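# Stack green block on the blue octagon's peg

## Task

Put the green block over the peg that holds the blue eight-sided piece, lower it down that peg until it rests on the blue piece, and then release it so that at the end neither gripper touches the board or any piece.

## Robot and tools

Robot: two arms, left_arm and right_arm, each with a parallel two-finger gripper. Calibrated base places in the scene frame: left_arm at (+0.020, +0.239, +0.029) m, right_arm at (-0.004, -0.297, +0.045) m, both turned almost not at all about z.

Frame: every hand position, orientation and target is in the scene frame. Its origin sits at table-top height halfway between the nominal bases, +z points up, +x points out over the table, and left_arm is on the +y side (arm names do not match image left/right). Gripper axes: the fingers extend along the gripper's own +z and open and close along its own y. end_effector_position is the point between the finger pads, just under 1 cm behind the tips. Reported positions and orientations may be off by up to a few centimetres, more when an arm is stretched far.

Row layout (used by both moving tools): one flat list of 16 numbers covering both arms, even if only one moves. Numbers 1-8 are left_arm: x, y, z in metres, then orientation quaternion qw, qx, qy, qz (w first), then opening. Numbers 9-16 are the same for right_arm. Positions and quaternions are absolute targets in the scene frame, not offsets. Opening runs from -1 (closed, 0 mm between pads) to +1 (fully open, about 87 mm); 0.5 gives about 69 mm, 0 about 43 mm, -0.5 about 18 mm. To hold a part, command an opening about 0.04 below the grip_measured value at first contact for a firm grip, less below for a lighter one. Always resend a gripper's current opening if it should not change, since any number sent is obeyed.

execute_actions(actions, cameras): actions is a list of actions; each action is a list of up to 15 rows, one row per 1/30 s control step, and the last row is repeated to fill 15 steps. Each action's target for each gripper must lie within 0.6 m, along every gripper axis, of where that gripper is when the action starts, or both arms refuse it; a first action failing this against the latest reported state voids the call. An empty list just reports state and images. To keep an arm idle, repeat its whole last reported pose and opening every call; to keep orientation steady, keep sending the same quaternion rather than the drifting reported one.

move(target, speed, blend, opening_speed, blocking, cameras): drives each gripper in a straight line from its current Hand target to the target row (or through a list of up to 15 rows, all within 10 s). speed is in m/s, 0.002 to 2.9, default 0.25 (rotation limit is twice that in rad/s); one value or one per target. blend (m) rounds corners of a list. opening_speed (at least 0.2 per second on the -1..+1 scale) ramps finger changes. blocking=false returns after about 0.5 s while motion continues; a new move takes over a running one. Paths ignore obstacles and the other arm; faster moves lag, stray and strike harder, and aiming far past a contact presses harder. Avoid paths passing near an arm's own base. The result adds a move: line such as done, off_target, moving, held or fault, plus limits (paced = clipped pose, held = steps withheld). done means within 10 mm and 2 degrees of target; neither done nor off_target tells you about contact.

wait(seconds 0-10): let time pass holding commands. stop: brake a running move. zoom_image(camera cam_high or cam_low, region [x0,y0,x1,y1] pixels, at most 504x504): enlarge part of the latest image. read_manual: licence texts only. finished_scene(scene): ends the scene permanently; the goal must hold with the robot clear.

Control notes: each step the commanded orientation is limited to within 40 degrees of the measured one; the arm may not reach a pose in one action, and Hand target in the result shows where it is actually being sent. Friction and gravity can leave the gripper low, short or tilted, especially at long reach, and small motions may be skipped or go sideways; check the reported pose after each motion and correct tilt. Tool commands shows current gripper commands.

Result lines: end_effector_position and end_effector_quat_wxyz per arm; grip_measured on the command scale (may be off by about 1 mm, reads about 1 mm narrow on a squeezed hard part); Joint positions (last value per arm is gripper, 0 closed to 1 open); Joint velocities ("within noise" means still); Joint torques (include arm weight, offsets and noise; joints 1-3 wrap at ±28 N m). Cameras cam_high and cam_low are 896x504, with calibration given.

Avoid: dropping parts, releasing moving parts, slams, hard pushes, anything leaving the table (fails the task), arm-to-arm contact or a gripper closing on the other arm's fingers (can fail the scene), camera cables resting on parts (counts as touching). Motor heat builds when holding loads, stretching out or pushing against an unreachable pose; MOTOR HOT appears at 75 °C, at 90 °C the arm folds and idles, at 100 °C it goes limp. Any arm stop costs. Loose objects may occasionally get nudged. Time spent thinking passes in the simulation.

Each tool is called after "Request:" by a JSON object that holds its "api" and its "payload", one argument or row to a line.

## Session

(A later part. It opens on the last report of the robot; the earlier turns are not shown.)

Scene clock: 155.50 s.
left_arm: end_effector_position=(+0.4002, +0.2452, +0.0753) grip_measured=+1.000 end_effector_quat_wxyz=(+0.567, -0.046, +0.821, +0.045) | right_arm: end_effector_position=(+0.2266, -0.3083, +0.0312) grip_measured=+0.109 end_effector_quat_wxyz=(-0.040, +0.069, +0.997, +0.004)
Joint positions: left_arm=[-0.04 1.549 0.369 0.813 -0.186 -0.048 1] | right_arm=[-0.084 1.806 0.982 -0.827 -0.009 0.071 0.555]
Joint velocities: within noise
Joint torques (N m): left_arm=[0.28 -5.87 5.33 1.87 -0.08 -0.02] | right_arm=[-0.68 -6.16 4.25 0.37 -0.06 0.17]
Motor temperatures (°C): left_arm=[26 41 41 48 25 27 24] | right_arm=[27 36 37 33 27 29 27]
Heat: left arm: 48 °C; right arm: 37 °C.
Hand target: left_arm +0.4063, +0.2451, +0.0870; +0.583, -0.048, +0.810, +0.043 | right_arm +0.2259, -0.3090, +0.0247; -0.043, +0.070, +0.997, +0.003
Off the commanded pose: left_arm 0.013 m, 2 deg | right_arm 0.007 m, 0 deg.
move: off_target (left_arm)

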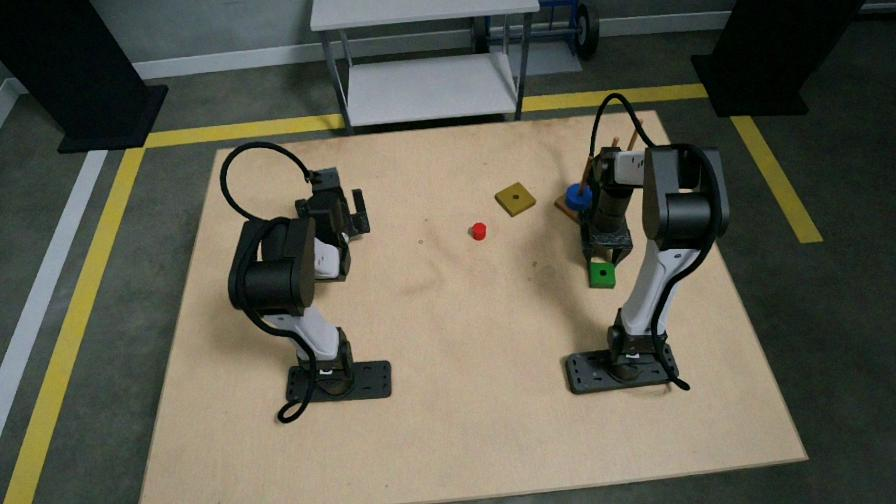

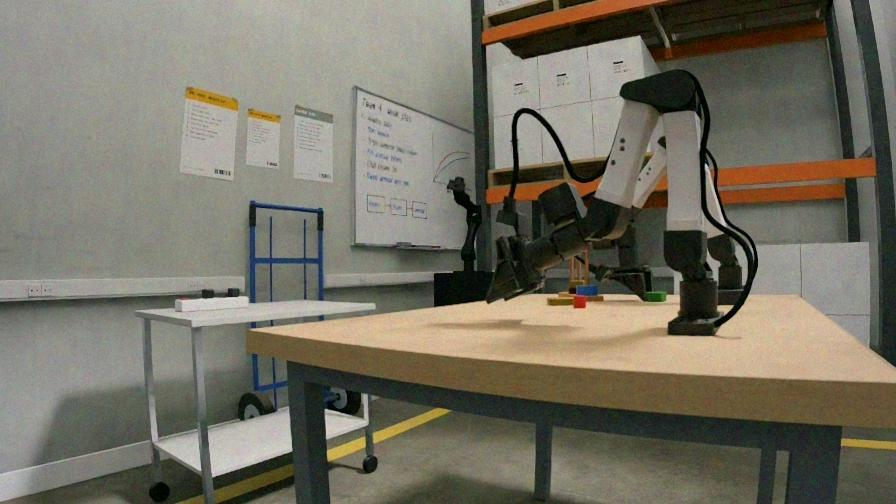

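Request:
{"api": "move", "payload": {
  "target": [
    [0.4065,0.2450,0.0871,0.583,-0.048,0.810,0.043,1,0.226,-0.309,0.06,-0.0435,0.0697,0.9966,0.003,0],
    [0.32,0.27,0.28,0.583,-0.048,0.810,0.043,1,0.226,-0.309,0.24,-0.0435,0.0697,0.9966,0.003,0.0]
  ],
  "speed": [0.1,0.2]
}}

Request:
{"api": "zoom_image", "payload": {
  "camera": "cam_high",
  "region": [530, 100, 680, 250]
}}

Request:
{"api": "zoom_image", "payload": {
  "camera": "cam_low",
  "region": [540, 180, 690, 320]
}}

Scene clock: 167.70 s.
left_arm: end_effector_position=(+0.3166, +0.2691, +0.2651) grip_measured=+1.000 end_effector_quat_wxyz=(+0.568, -0.052, +0.820, +0.042) | right_arm: end_effector_position=(+0.2288, -0.3084, +0.2330) grip_measured=+0.109 end_effector_quat_wxyz=(+0.012, +0.069, +0.998, +0.004)
Joint positions: left_arm=[0.087 0.791 0.798 -0.366 -0.07 -0.015 1] | right_arm=[-0.084 1.585 1.587 -1.549 -0.009 0.071 0.555]
Joint velocities: within noise
Joint torques (N m): left_arm=[0.76 -0.85 8.79 1.83 0.01 0.12] | right_arm=[-0.68 -7.68 6.76 0.15 -0.04 0.13]
Motor temperatures (°C): left_arm=[26 41 41 48 24 27 24] | right_arm=[27 36 37 32 27 29 28]
Heat: left arm: 48 °C; right arm: 37 °C.
Hand target: left_arm +0.3196, +0.2700, +0.2800; +0.583, -0.048, +0.810, +0.043 | right_arm +0.2260, -0.3090, +0.2391; +0.016, +0.070, +0.997, +0.004
Off the commanded pose: left_arm 0.015 m, 2 deg | right_arm 0.008 m, 6 deg.
joint sent to its limit (right arm) — joint 4 (wrist pitch), lower limit. The joint targets are off in orientation, not in position.
move: off_target (left_arm, right_arm)

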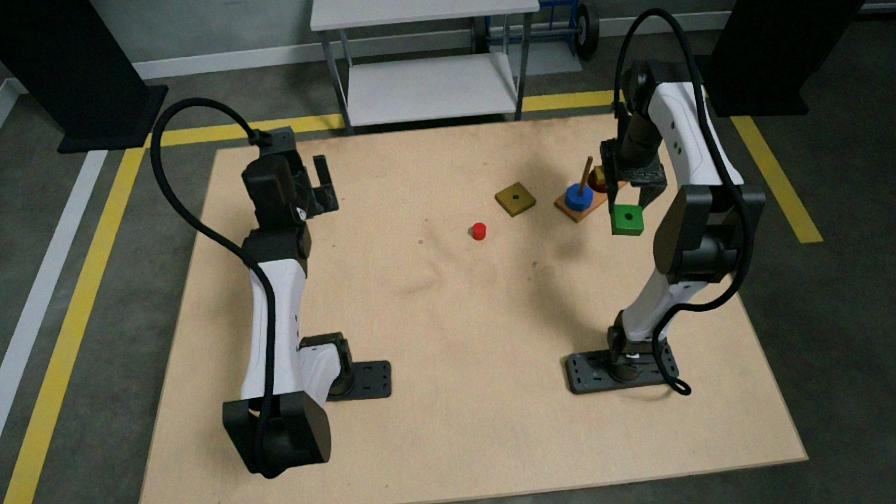

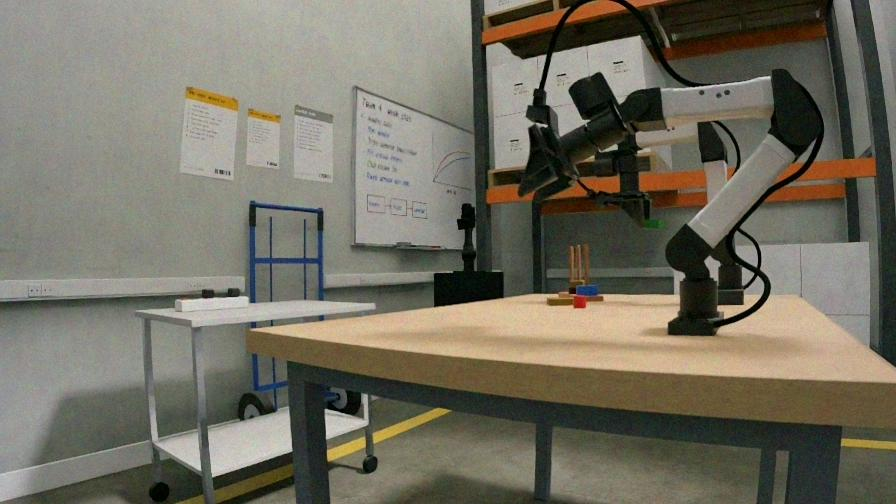

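Scaled by 3.360 from the camera's 896x504 image, which has a finer 1280x720 frame.

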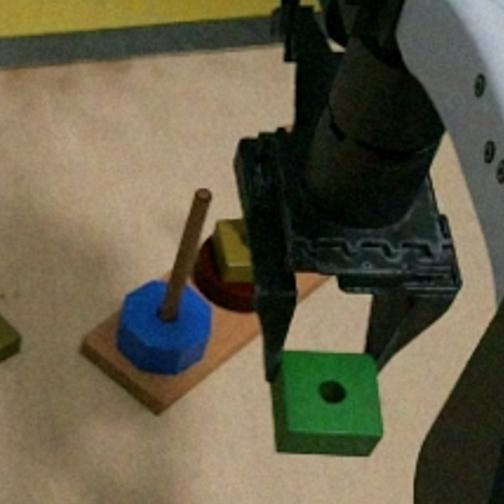

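Scaled by 3.360 from the camera's 896x504 image, which has a finer 1280x720 frame.

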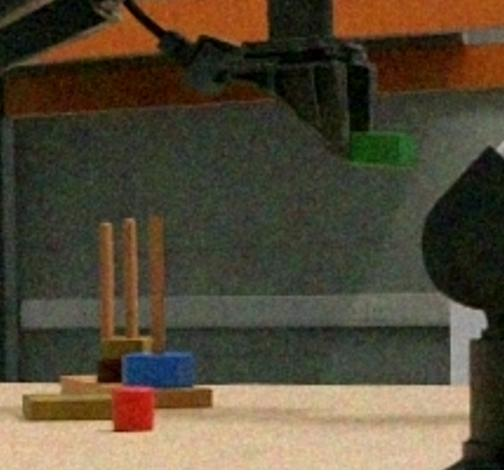

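Request:
{"api": "move", "payload": {
  "target": [0.32,0.27,0.28,0.583,-0.048,0.810,0.043,1,0.365,-0.302,0.245,-0.0435,0.0697,0.9966,0.003,0.0],
  "speed": 0.15
}}

Request:
{"api": "zoom_image", "payload": {
  "camera": "cam_high",
  "region": [530, 100, 680, 250]
}}

Request:
{"api": "zoom_image", "payload": {
  "camera": "cam_low",
  "region": [540, 180, 690, 320]
}}

Scene clock: 173.83 s.
left_arm: end_effector_position=(+0.3165, +0.2691, +0.2648) grip_measured=+1.000 end_effector_quat_wxyz=(+0.568, -0.052, +0.821, +0.042) | right_arm: end_effector_position=(+0.3616, -0.3046, +0.2466) grip_measured=+0.109 end_effector_quat_wxyz=(+0.090, +0.067, +0.994, +0.007)
Joint positions: left_arm=[0.087 0.791 0.798 -0.368 -0.07 -0.015 1] | right_arm=[-0.052 2.001 2.171 -1.56 -0.009 0.1 0.555]
Joint velocities: within noise
Joint torques (N m): left_arm=[0.75 -0.94 8.8 1.83 0 0.1] | right_arm=[0.05 -8.43 7.32 0.64 -0.11 0.25]
Motor temperatures (°C): left_arm=[26 41 42 49 24 27 24] | right_arm=[27 37 37 32 27 29 28]
Heat: left arm: 49 °C; right arm: 37 °C.
Hand target: left_arm +0.3195, +0.2700, +0.2799; +0.583, -0.048, +0.810, +0.043 | right_arm +0.3646, -0.3020, +0.2444; +0.087, +0.070, +0.994, +0.009
Off the commanded pose: left_arm 0.016 m, 2 deg | right_arm 0.005 m, 15 deg.
joint sent to its limit (right arm) — joint 4 (wrist pitch), lower limit. The joint targets are off in orientation, not in position.
move: off_target (left_arm, right_arm)

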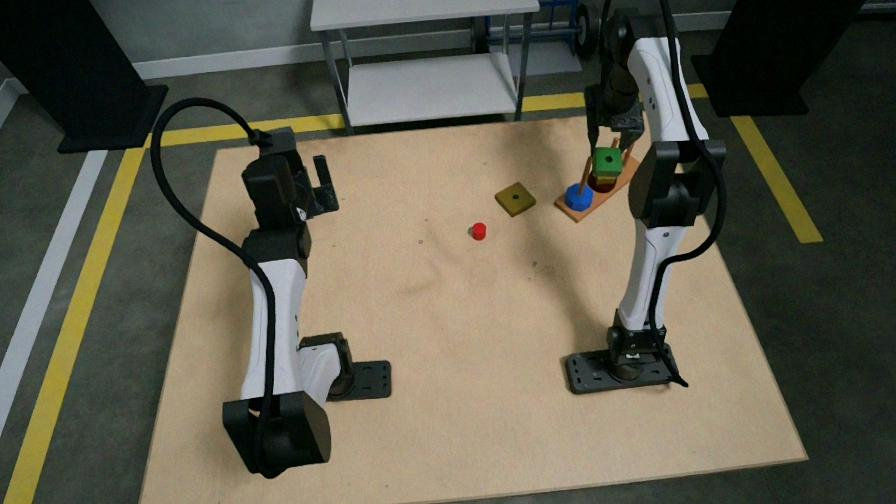

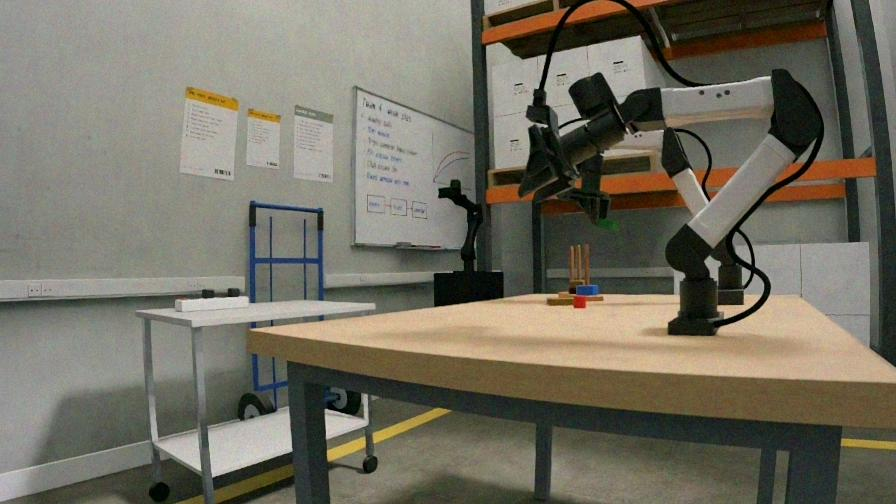

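Scaled by 3.360 from the camera's 896x504 image, which has a finer 1280x720 frame.

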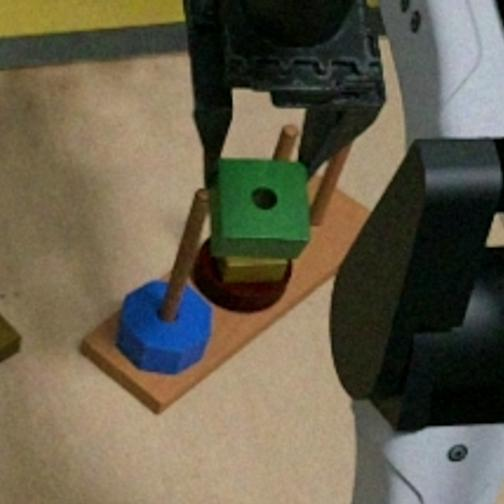

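Scaled by 3.360 from the camera's 896x504 image, which has a finer 1280x720 frame.

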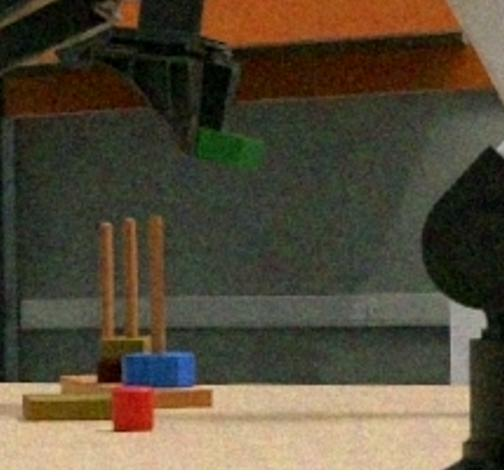

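Request:
{"api": "move", "payload": {
  "target": [
    [0.32,0.27,0.28,0.583,-0.048,0.810,0.043,1,0.354,-0.163,0.22,-0.0429,-0.1734,0.9838,-0.0076,0.0],
    [0.32,0.27,0.28,0.583,-0.048,0.810,0.043,1,0.354,-0.163,0.09,-0.0429,-0.1734,0.9838,-0.0076,0.0]
  ],
  "speed": 0.2,
  "blend": 0.03
}}

Request:
{"api": "zoom_image", "payload": {
  "camera": "cam_high",
  "region": [450, 100, 650, 260]
}}

Request:
{"api": "zoom_image", "payload": {
  "camera": "cam_low",
  "region": [530, 200, 680, 320]
}}

Scene clock: 233.90 s.
left_arm: end_effector_position=(+0.3164, +0.2690, +0.2647) grip_measured=+1.000 end_effector_quat_wxyz=(+0.567, -0.052, +0.821, +0.042) | right_arm: end_effector_position=(+0.3533, -0.1625, +0.0981) grip_measured=+0.109 end_effector_quat_wxyz=(-0.038, -0.166, +0.985, -0.003)
Joint positions: left_arm=[0.087 0.791 0.798 -0.368 -0.07 -0.015 1] | right_arm=[0.338 2.274 1.968 -1.341 -0.009 0.021 0.555]
Joint velocities: within noise
Joint torques (N m): left_arm=[0.76 -0.84 8.85 1.83 0 0.1] | right_arm=[-0.34 -10.86 5.24 0.23 -0.01 0.02]
Motor temperatures (°C): left_arm=[25 37 47 50 24 27 24] | right_arm=[27 42 39 30 27 28 28]
Heat: left arm: 50 °C; right arm: 42 °C.
Hand target: left_arm +0.3195, +0.2700, +0.2799; +0.583, -0.048, +0.810, +0.043 | right_arm +0.3539, -0.1631, +0.0900; -0.043, -0.173, +0.984, -0.008
Off the commanded pose: left_arm 0.016 m, 2 deg | right_arm 0.008 m, 1 deg.
move: off_target (left_arm)

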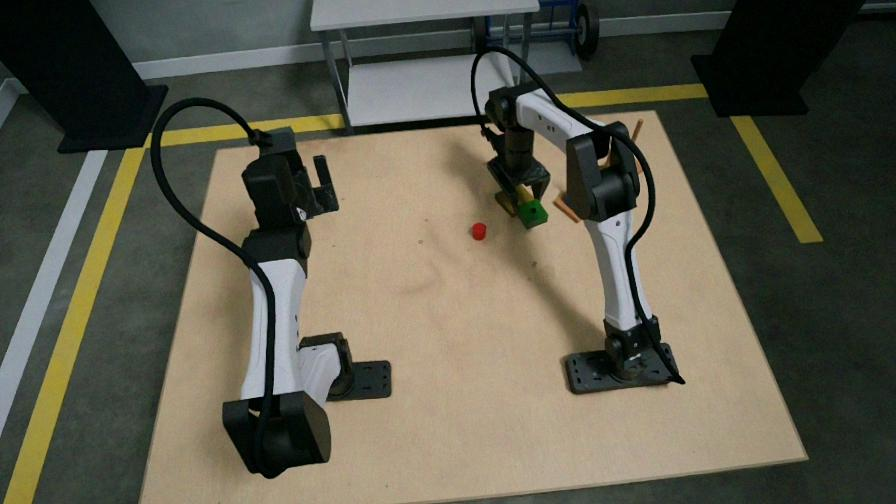

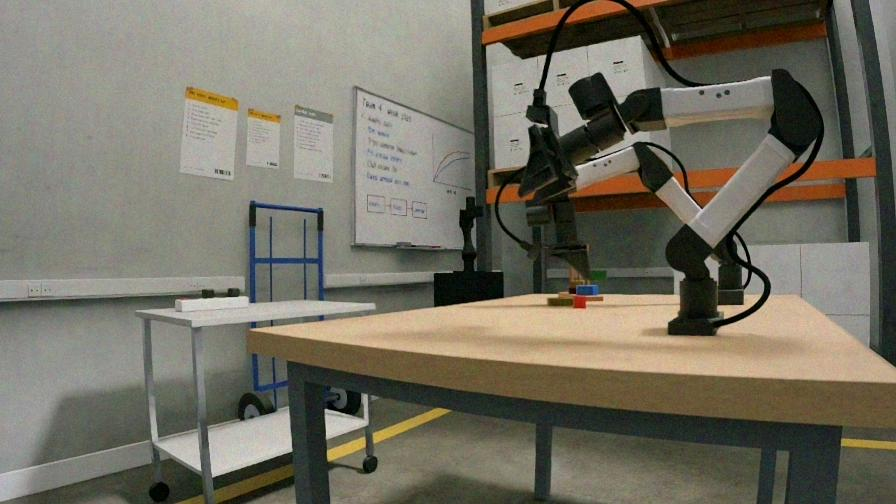

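Scaled by 2.520 from the camera's 896x504 image, which has a finer 1280x720 frame.

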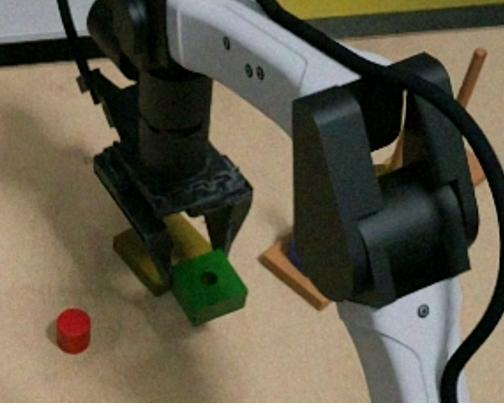

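Scaled by 3.360 from the camera's 896x504 image, which has a finer 1280x720 frame.

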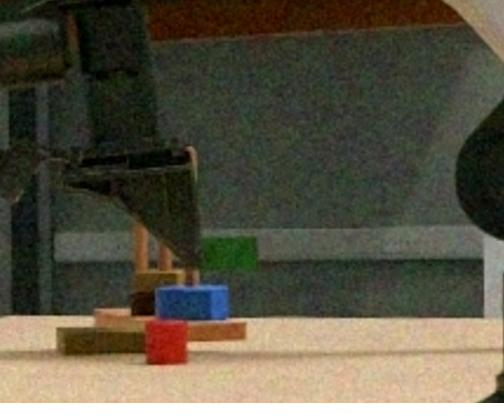

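Request:
{"api": "move", "payload": {
  "target": [
    [0.32,0.27,0.28,0.583,-0.048,0.810,0.043,1,0.335,-0.183,0.07,-0.0429,-0.1734,0.9838,-0.0076,0.0]
  ],
  "speed": 0.1
}}

Request:
{"api": "zoom_image", "payload": {
  "camera": "cam_high",
  "region": [450, 140, 610, 260]
}}

Request:
{"api": "zoom_image", "payload": {
  "camera": "cam_low",
  "region": [530, 220, 650, 320]
}}

Scene clock: 244.27 s.
left_arm: end_effector_position=(+0.3164, +0.2690, +0.2647) grip_measured=+1.000 end_effector_quat_wxyz=(+0.567, -0.052, +0.821, +0.042) | right_arm: end_effector_position=(+0.3300, -0.1812, +0.0588) grip_measured=+0.109 end_effector_quat_wxyz=(-0.065, -0.168, +0.984, -0.007)
Joint positions: left_arm=[0.087 0.791 0.798 -0.368 -0.07 -0.015 1] | right_arm=[0.315 2.24 1.739 -1.201 -0.008 -0.008 0.555]
Joint velocities: within noise
Joint torques (N m): left_arm=[0.77 -0.98 8.84 1.85 -0.01 0.09] | right_arm=[-0.75 -15.36 4.78 0.17 0 0]
Motor temperatures (°C): left_arm=[25 37 47 50 24 27 24] | right_arm=[27 44 38 29 27 28 28]
Heat: left arm: 50 °C; right arm: 44 °C.
Hand target: left_arm +0.3195, +0.2700, +0.2799; +0.583, -0.048, +0.810, +0.043 | right_arm +0.3349, -0.1830, +0.0700; -0.043, -0.173, +0.984, -0.008
Off the commanded pose: left_arm 0.016 m, 2 deg | right_arm 0.012 m, 3 deg.
move: off_target (left_arm, right_arm)

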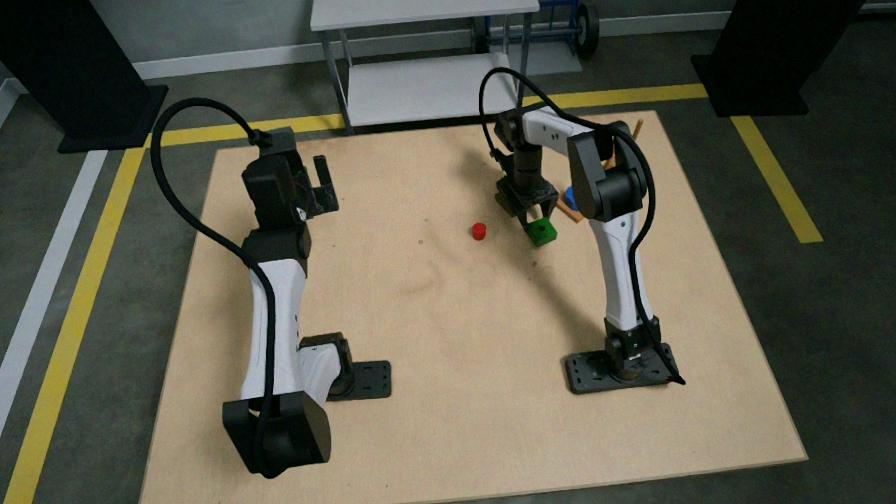

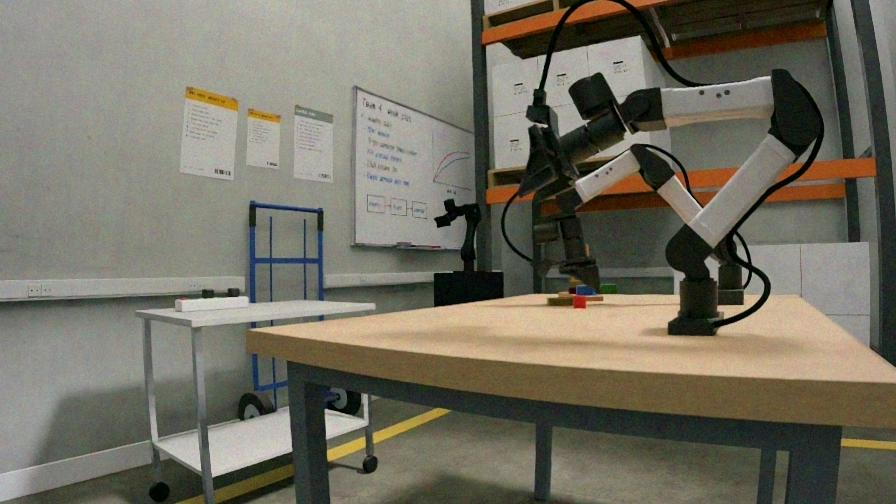

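Scaled by 3.150 from the camera's 896x504 image, which has a finer 1280x720 frame.

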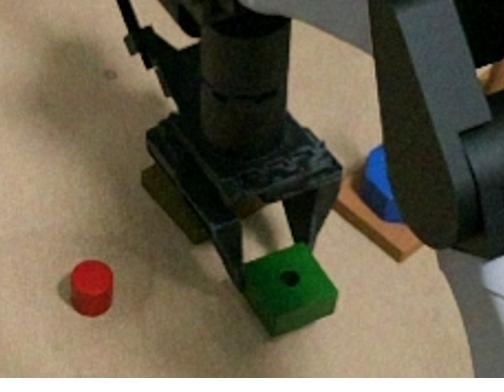

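Scaled by 4.200 from the camera's 896x504 image, which has a finer 1280x720 frame.

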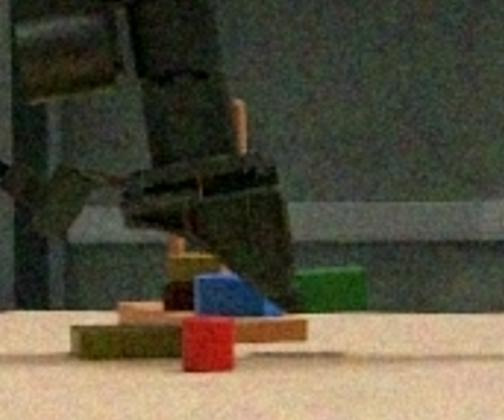

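Request:
{"api": "move", "payload": {
  "target": [
    [0.32,0.27,0.28,0.583,-0.048,0.810,0.043,1,0.335,-0.183,0.052,-0.035,-0.1734,0.9838,-0.0076,0.0]
  ],
  "speed": 0.05
}}

Request:
{"api": "zoom_image", "payload": {
  "camera": "cam_high",
  "region": [450, 140, 610, 260]
}}

Request:
{"api": "zoom_image", "payload": {
  "camera": "cam_low",
  "region": [530, 220, 650, 320]
}}

Scene clock: 250.77 s.
left_arm: end_effector_position=(+0.3164, +0.2690, +0.2647) grip_measured=+1.000 end_effector_quat_wxyz=(+0.567, -0.052, +0.821, +0.042) | right_arm: end_effector_position=(+0.3297, -0.1813, +0.0418) grip_measured=+0.109 end_effector_quat_wxyz=(-0.056, -0.169, +0.984, -0.005)
Joint positions: left_arm=[0.087 0.791 0.798 -0.368 -0.07 -0.015 1] | right_arm=[0.315 2.24 1.674 -1.117 -0.008 -0.008 0.555]
Joint velocities: within noise
Joint torques (N m): left_arm=[0.8 -0.92 8.88 1.83 -0.01 0.1] | right_arm=[-0.76 -14.97 4.67 0.19 0.06 0.05]
Motor temperatures (°C): left_arm=[25 37 47 49 24 27 24] | right_arm=[27 47 38 29 27 28 28]
Heat: left arm: 49 °C; right arm: 47 °C.
Hand target: left_arm +0.3195, +0.2700, +0.2799; +0.583, -0.048, +0.810, +0.043 | right_arm +0.3348, -0.1830, +0.0519; -0.035, -0.173, +0.984, -0.008
Off the commanded pose: left_arm 0.016 m, 2 deg | right_arm 0.012 m, 3 deg.
move: off_target (left_arm, right_arm)

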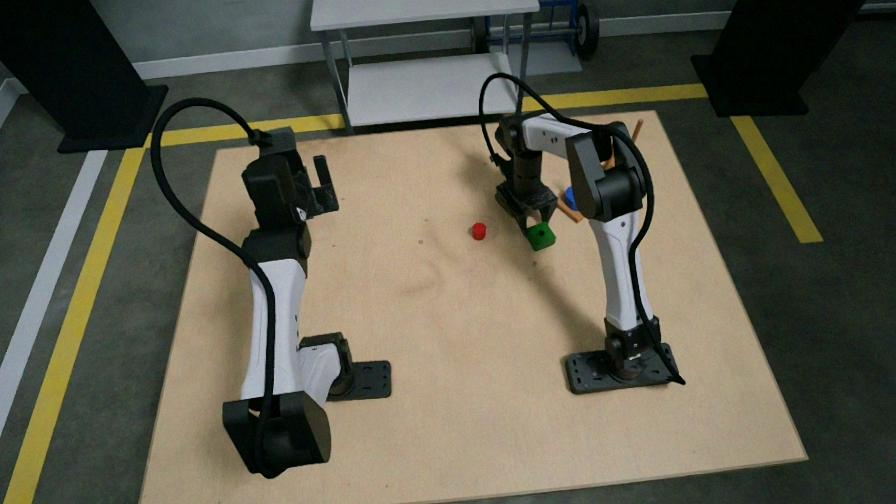

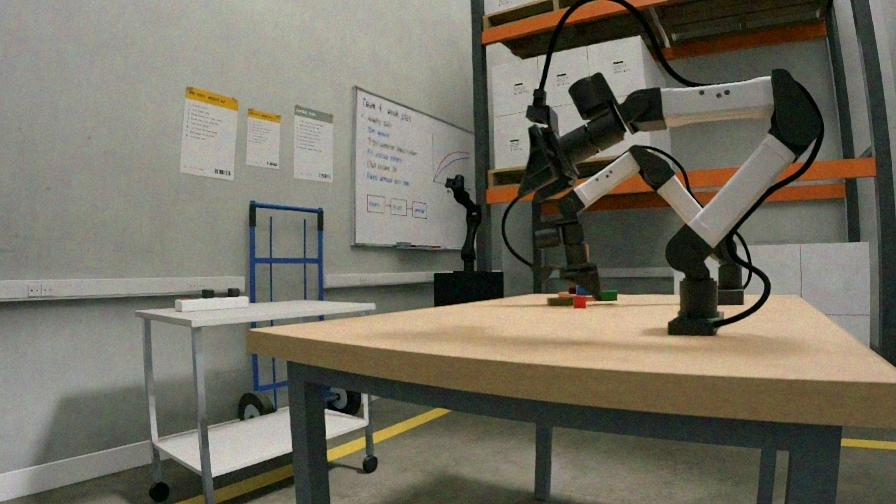

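Scaled by 3.150 from the camera's 896x504 image, which has a finer 1280x720 frame.

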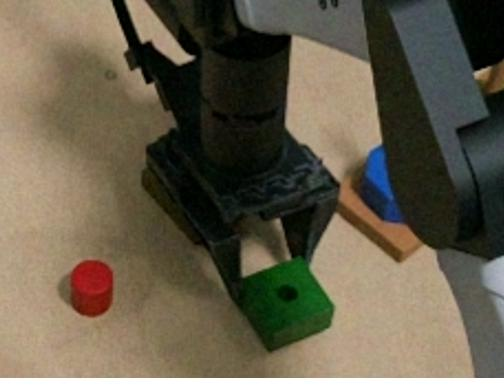

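Scaled by 4.200 from the camera's 896x504 image, which has a finer 1280x720 frame.

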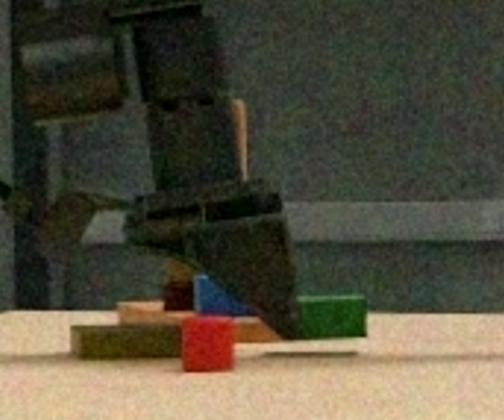

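Request:
{"api": "move", "payload": {
  "target": [
    [0.32,0.27,0.28,0.583,-0.048,0.810,0.043,1,0.333,-0.184,0.041,-0.020,-0.1734,0.9838,-0.0076,0.0]
  ],
  "speed": 0.04
}}

Request:
{"api": "zoom_image", "payload": {
  "camera": "cam_low",
  "region": [530, 220, 650, 320]
}}

Scene clock: 255.23 s.
left_arm: end_effector_position=(+0.3164, +0.2690, +0.2647) grip_measured=+1.000 end_effector_quat_wxyz=(+0.567, -0.052, +0.821, +0.042) | right_arm: end_effector_position=(+0.3240, -0.1843, +0.0329) grip_measured=+0.109 end_effector_quat_wxyz=(-0.049, -0.169, +0.984, -0.007)
Joint positions: left_arm=[0.087 0.791 0.798 -0.368 -0.07 -0.015 1] | right_arm=[0.315 2.215 1.598 -1.053 -0.003 -0.008 0.555]
Joint velocities: within noise
Joint torques (N m): left_arm=[0.76 -1.02 8.79 1.82 0 0.1] | right_arm=[-0.54 -14.67 4.46 0.46 0.03 0.08]
Motor temperatures (°C): left_arm=[25 37 47 49 24 27 24] | right_arm=[27 49 38 29 27 28 28]
Heat: left arm: 49 °C; right arm: 49 °C.
Hand target: left_arm +0.3195, +0.2700, +0.2800; +0.583, -0.048, +0.810, +0.043 | right_arm +0.3329, -0.1840, +0.0412; -0.021, -0.173, +0.985, -0.008
Off the commanded pose: left_arm 0.016 m, 2 deg | right_arm 0.012 m, 3 deg.
move: off_target (left_arm, right_arm)

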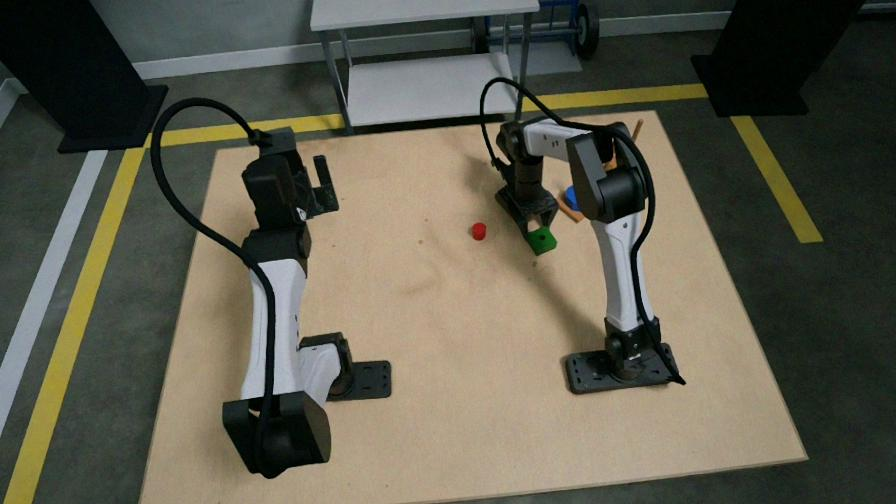

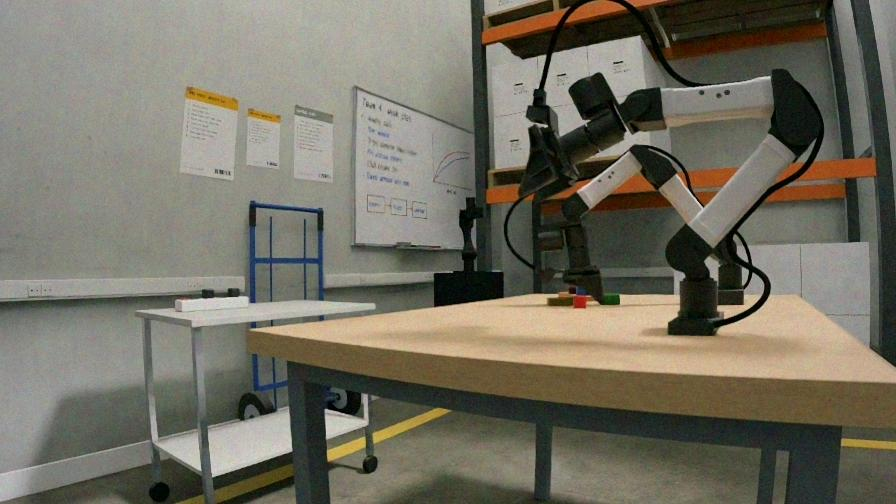

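Scaled by 4.200 from the camera's 896x504 image, which has a finer 1280x720 frame.

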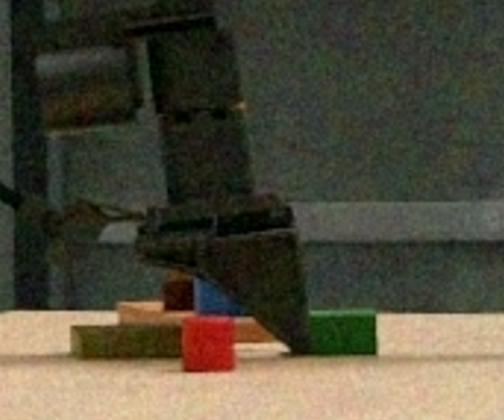

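Request:
{"api": "move", "payload": {
  "target": [
    [0.32,0.27,0.28,0.583,-0.048,0.810,0.043,1,0.333,-0.184,0.037,-0.018,-0.1734,0.9838,-0.0076,0.0]
  ],
  "speed": 0.03
}}

Request:
{"api": "zoom_image", "payload": {
  "camera": "cam_low",
  "region": [530, 220, 650, 320]
}}

Scene clock: 259.17 s.
left_arm: end_effector_position=(+0.3164, +0.2690, +0.2647) grip_measured=+1.000 end_effector_quat_wxyz=(+0.567, -0.051, +0.821, +0.042) | right_arm: end_effector_position=(+0.3239, -0.1844, +0.0327) grip_measured=+0.109 end_effector_quat_wxyz=(-0.046, -0.169, +0.985, -0.006)
Joint positions: left_arm=[0.087 0.791 0.798 -0.368 -0.069 -0.014 1] | right_arm=[0.315 2.209 1.588 -1.043 -0.002 -0.008 0.555]
Joint velocities: within noise
Joint torques (N m): left_arm=[0.91 -0.92 8.81 1.83 -0.01 0.08] | right_arm=[-0.54 -13.81 4.11 0.54 0.02 0.07]
Motor temperatures (°C): left_arm=[25 37 47 49 24 27 24] | right_arm=[27 50 37 29 27 28 28]
Heat: left arm: 49 °C; right arm: 50 °C.
Hand target: left_arm +0.3195, +0.2700, +0.2800; +0.583, -0.048, +0.810, +0.043 | right_arm +0.3329, -0.1840, +0.0372; -0.019, -0.173, +0.985, -0.008
Off the commanded pose: left_arm 0.016 m, 2 deg | right_arm 0.010 m, 3 deg.
move: off_target (left_arm, right_arm)

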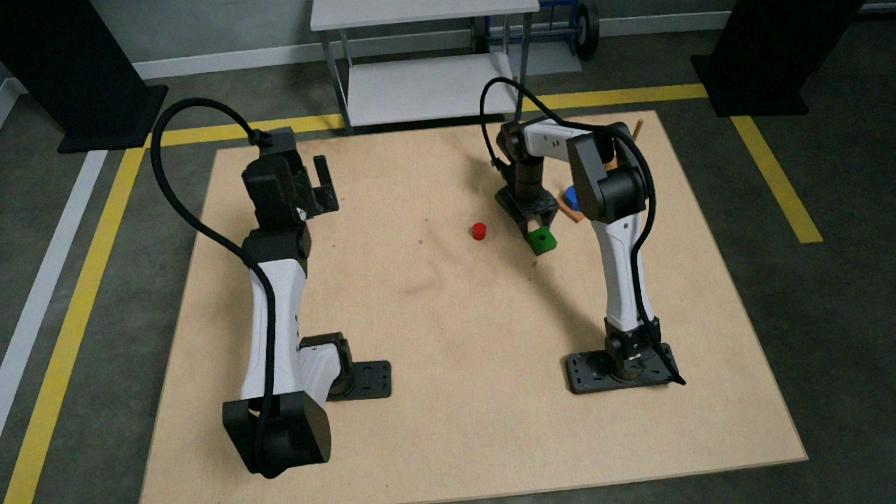

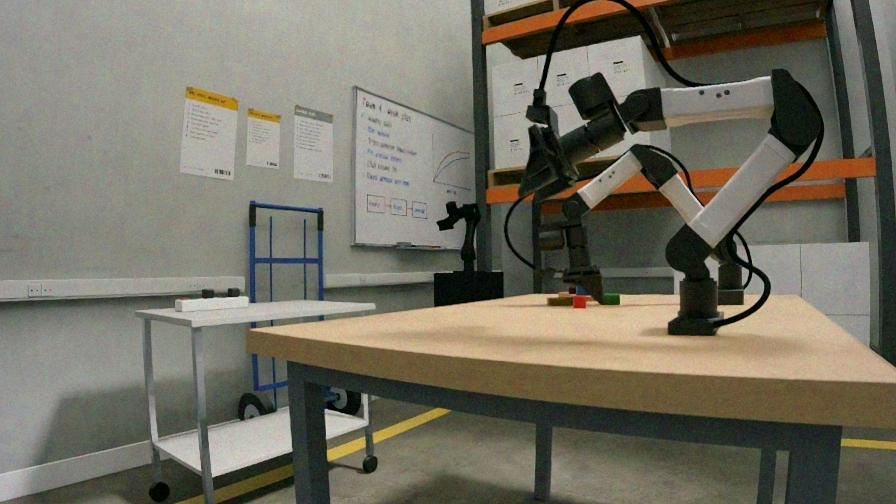

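Scaled by 4.200 from the camera's 896x504 image, which has a finer 1280x720 frame.

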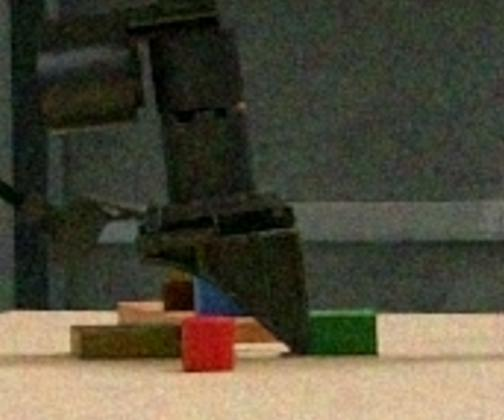

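Request:
{"api": "move", "payload": {
  "target": [
    [0.32,0.27,0.28,0.583,-0.048,0.810,0.043,1,0.333,-0.184,0.037,-0.018,-0.1734,0.9838,-0.0076,0.55],
    [0.32,0.27,0.28,0.583,-0.048,0.810,0.043,1,0.333,-0.184,0.15,-0.018,-0.1734,0.9838,-0.0076,0.55]
  ],
  "speed": [0.03,0.15],
  "opening_speed": 0.8
}}

Request:
{"api": "zoom_image", "payload": {
  "camera": "cam_high",
  "region": [450, 140, 610, 260]
}}

Request:
{"api": "zoom_image", "payload": {
  "camera": "cam_low",
  "region": [530, 220, 650, 320]
}}

Scene clock: 265.47 s.
left_arm: end_effector_position=(+0.3164, +0.2690, +0.2647) grip_measured=+1.000 end_effector_quat_wxyz=(+0.567, -0.051, +0.821, +0.042) | right_arm: end_effector_position=(+0.3312, -0.1826, +0.1355) grip_measured=+0.550 end_effector_quat_wxyz=(-0.035, -0.169, +0.985, -0.006)
Joint positions: left_arm=[0.087 0.791 0.798 -0.368 -0.069 -0.014 1] | right_arm=[0.314 2.135 1.893 -1.399 0 -0.009 0.775]
Joint velocities: within noise
Joint torques (N m): left_arm=[0.76 -0.91 8.77 1.84 -0.02 0.09] | right_arm=[-0.44 -13.86 7.32 0.02 0.03 0.05]
Motor temperatures (°C): left_arm=[25 37 47 49 24 27 24] | right_arm=[27 52 37 29 27 28 28]
Heat: left arm: 49 °C; right arm: 52 °C.
Hand target: left_arm +0.3195, +0.2700, +0.2800; +0.583, -0.048, +0.810, +0.043 | right_arm +0.3328, -0.1841, +0.1497; -0.018, -0.173, +0.985, -0.008
Off the commanded pose: left_arm 0.016 m, 2 deg | right_arm 0.015 m, 2 deg.
move: off_target (left_arm, right_arm)

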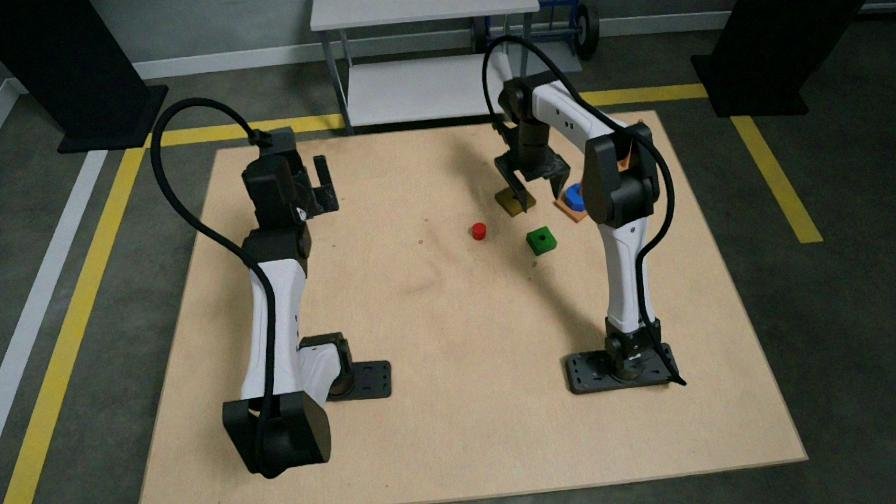

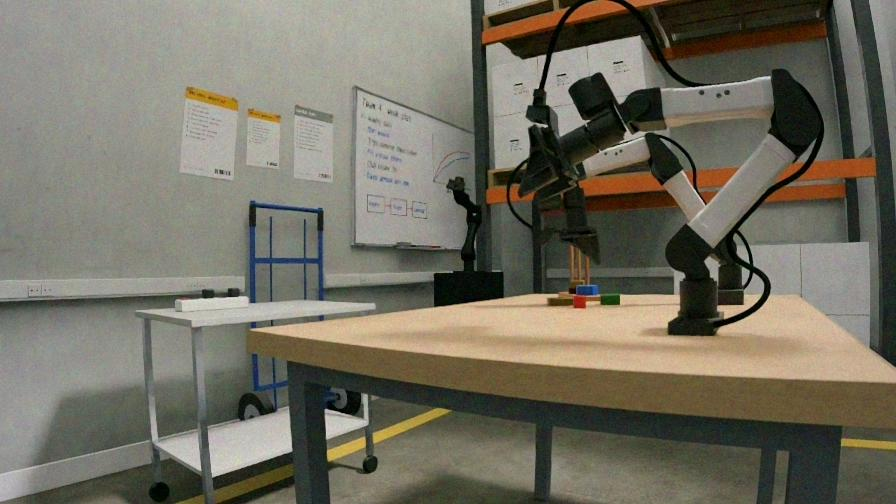

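Scaled by 3.150 from the camera's 896x504 image, which has a finer 1280x720 frame.

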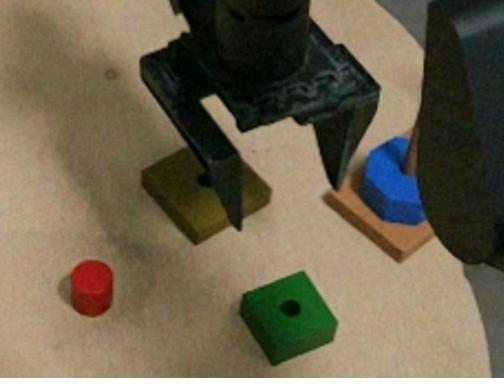

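Scaled by 4.200 from the camera's 896x504 image, which has a finer 1280x720 frame.

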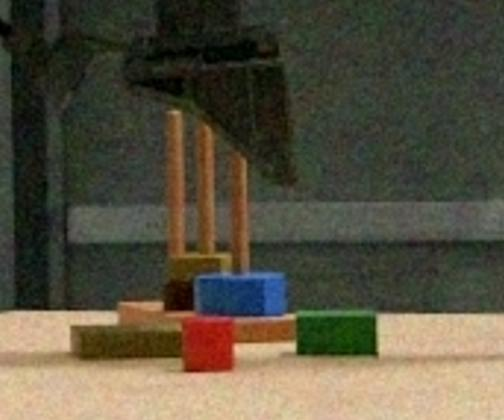

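Request:
{"api": "move", "payload": {
  "target": [
    [0.32,0.27,0.28,0.583,-0.048,0.810,0.043,1,0.33,-0.182,0.16,0.5296,-0.1428,0.8313,0.0910,1],
    [0.32,0.27,0.28,0.583,-0.048,0.810,0.043,1,0.3077,-0.1885,0.12,0.5296,-0.1428,0.8313,0.0910,1]
  ],
  "speed": 0.3
}}

Request:
{"api": "zoom_image", "payload": {
  "camera": "cam_high",
  "region": [480, 170, 620, 280]
}}

Request:
{"api": "zoom_image", "payload": {
  "camera": "cam_low",
  "region": [530, 200, 690, 320]
}}

Scene clock: 287.47 s.
left_arm: end_effector_position=(+0.3164, +0.2690, +0.2647) grip_measured=+1.000 end_effector_quat_wxyz=(+0.567, -0.051, +0.821, +0.042) | right_arm: end_effector_position=(+0.3071, -0.1909, +0.1171) grip_measured=+0.975 end_effector_quat_wxyz=(+0.523, -0.144, +0.836, +0.085)
Joint positions: left_arm=[0.087 0.791 0.798 -0.368 -0.069 -0.014 1] | right_arm=[0.314 1.139 0.336 0.35 0 -0.009 0.987]
Joint velocities: within noise
Joint torques (N m): left_arm=[0.75 -0.94 8.84 1.81 -0.02 0.08] | right_arm=[-0.4 -3.77 5.82 2.27 -0.11 0.18]
Motor temperatures (°C): left_arm=[25 36 48 49 24 27 24] | right_arm=[27 56 38 29 27 28 28]
Heat: left arm: 49 °C; right arm: 56 °C.
Hand target: left_arm +0.3196, +0.2700, +0.2800; +0.583, -0.048, +0.810, +0.043 | right_arm +0.3077, -0.1886, +0.1200; +0.529, -0.143, +0.831, +0.091
Off the commanded pose: left_arm 0.016 m, 2 deg | right_arm 0.004 m, 1 deg.
move: off_target (left_arm)

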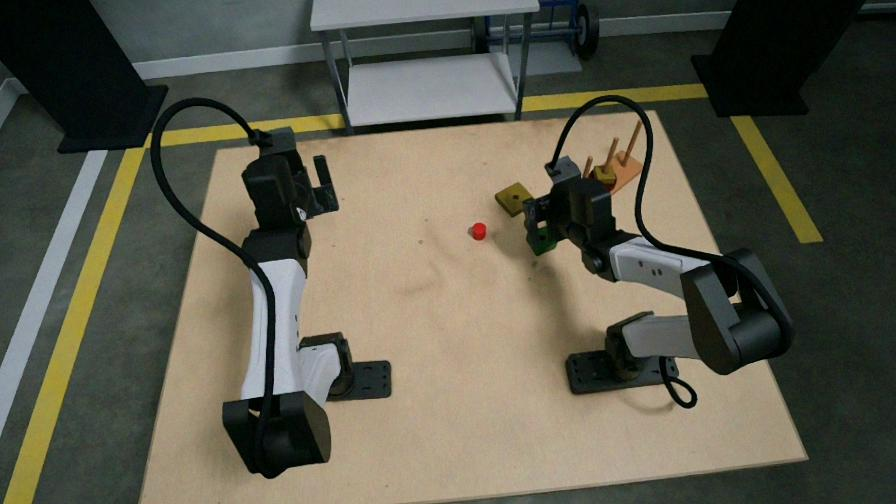

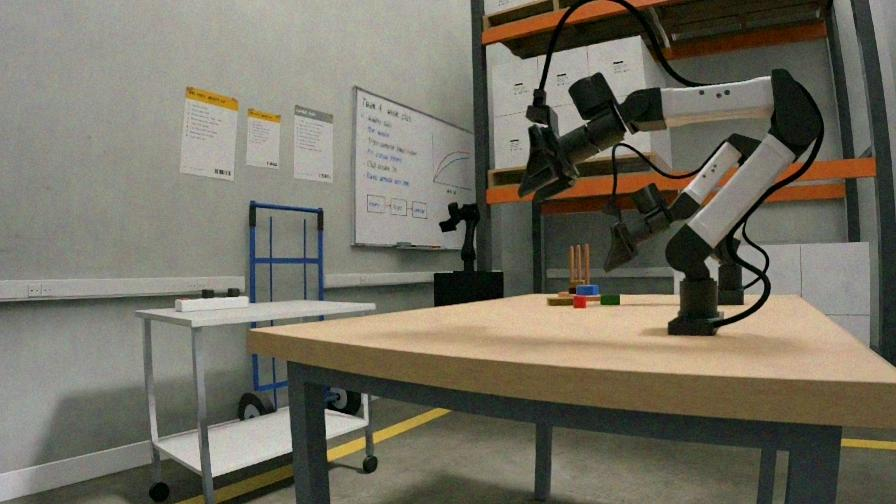

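Scaled by 3.600 from the camera's 896x504 image, which has a finer 1280x720 frame.

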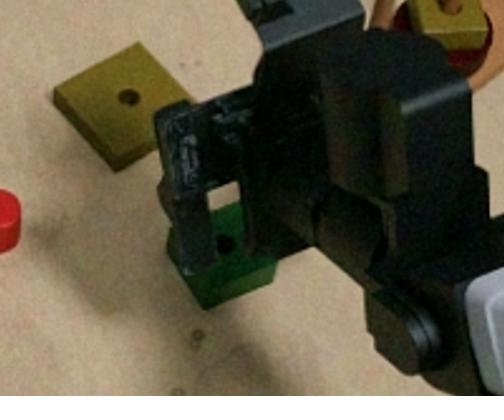

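Scaled by 3.150 from the camera's 896x504 image, which has a finer 1280x720 frame.

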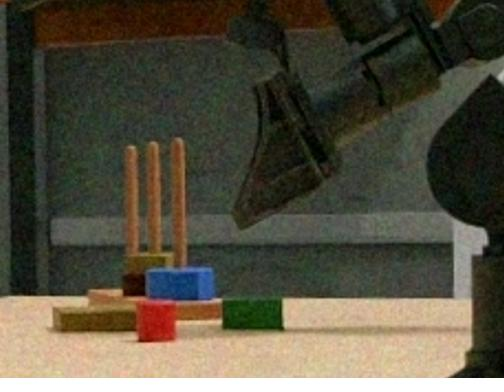

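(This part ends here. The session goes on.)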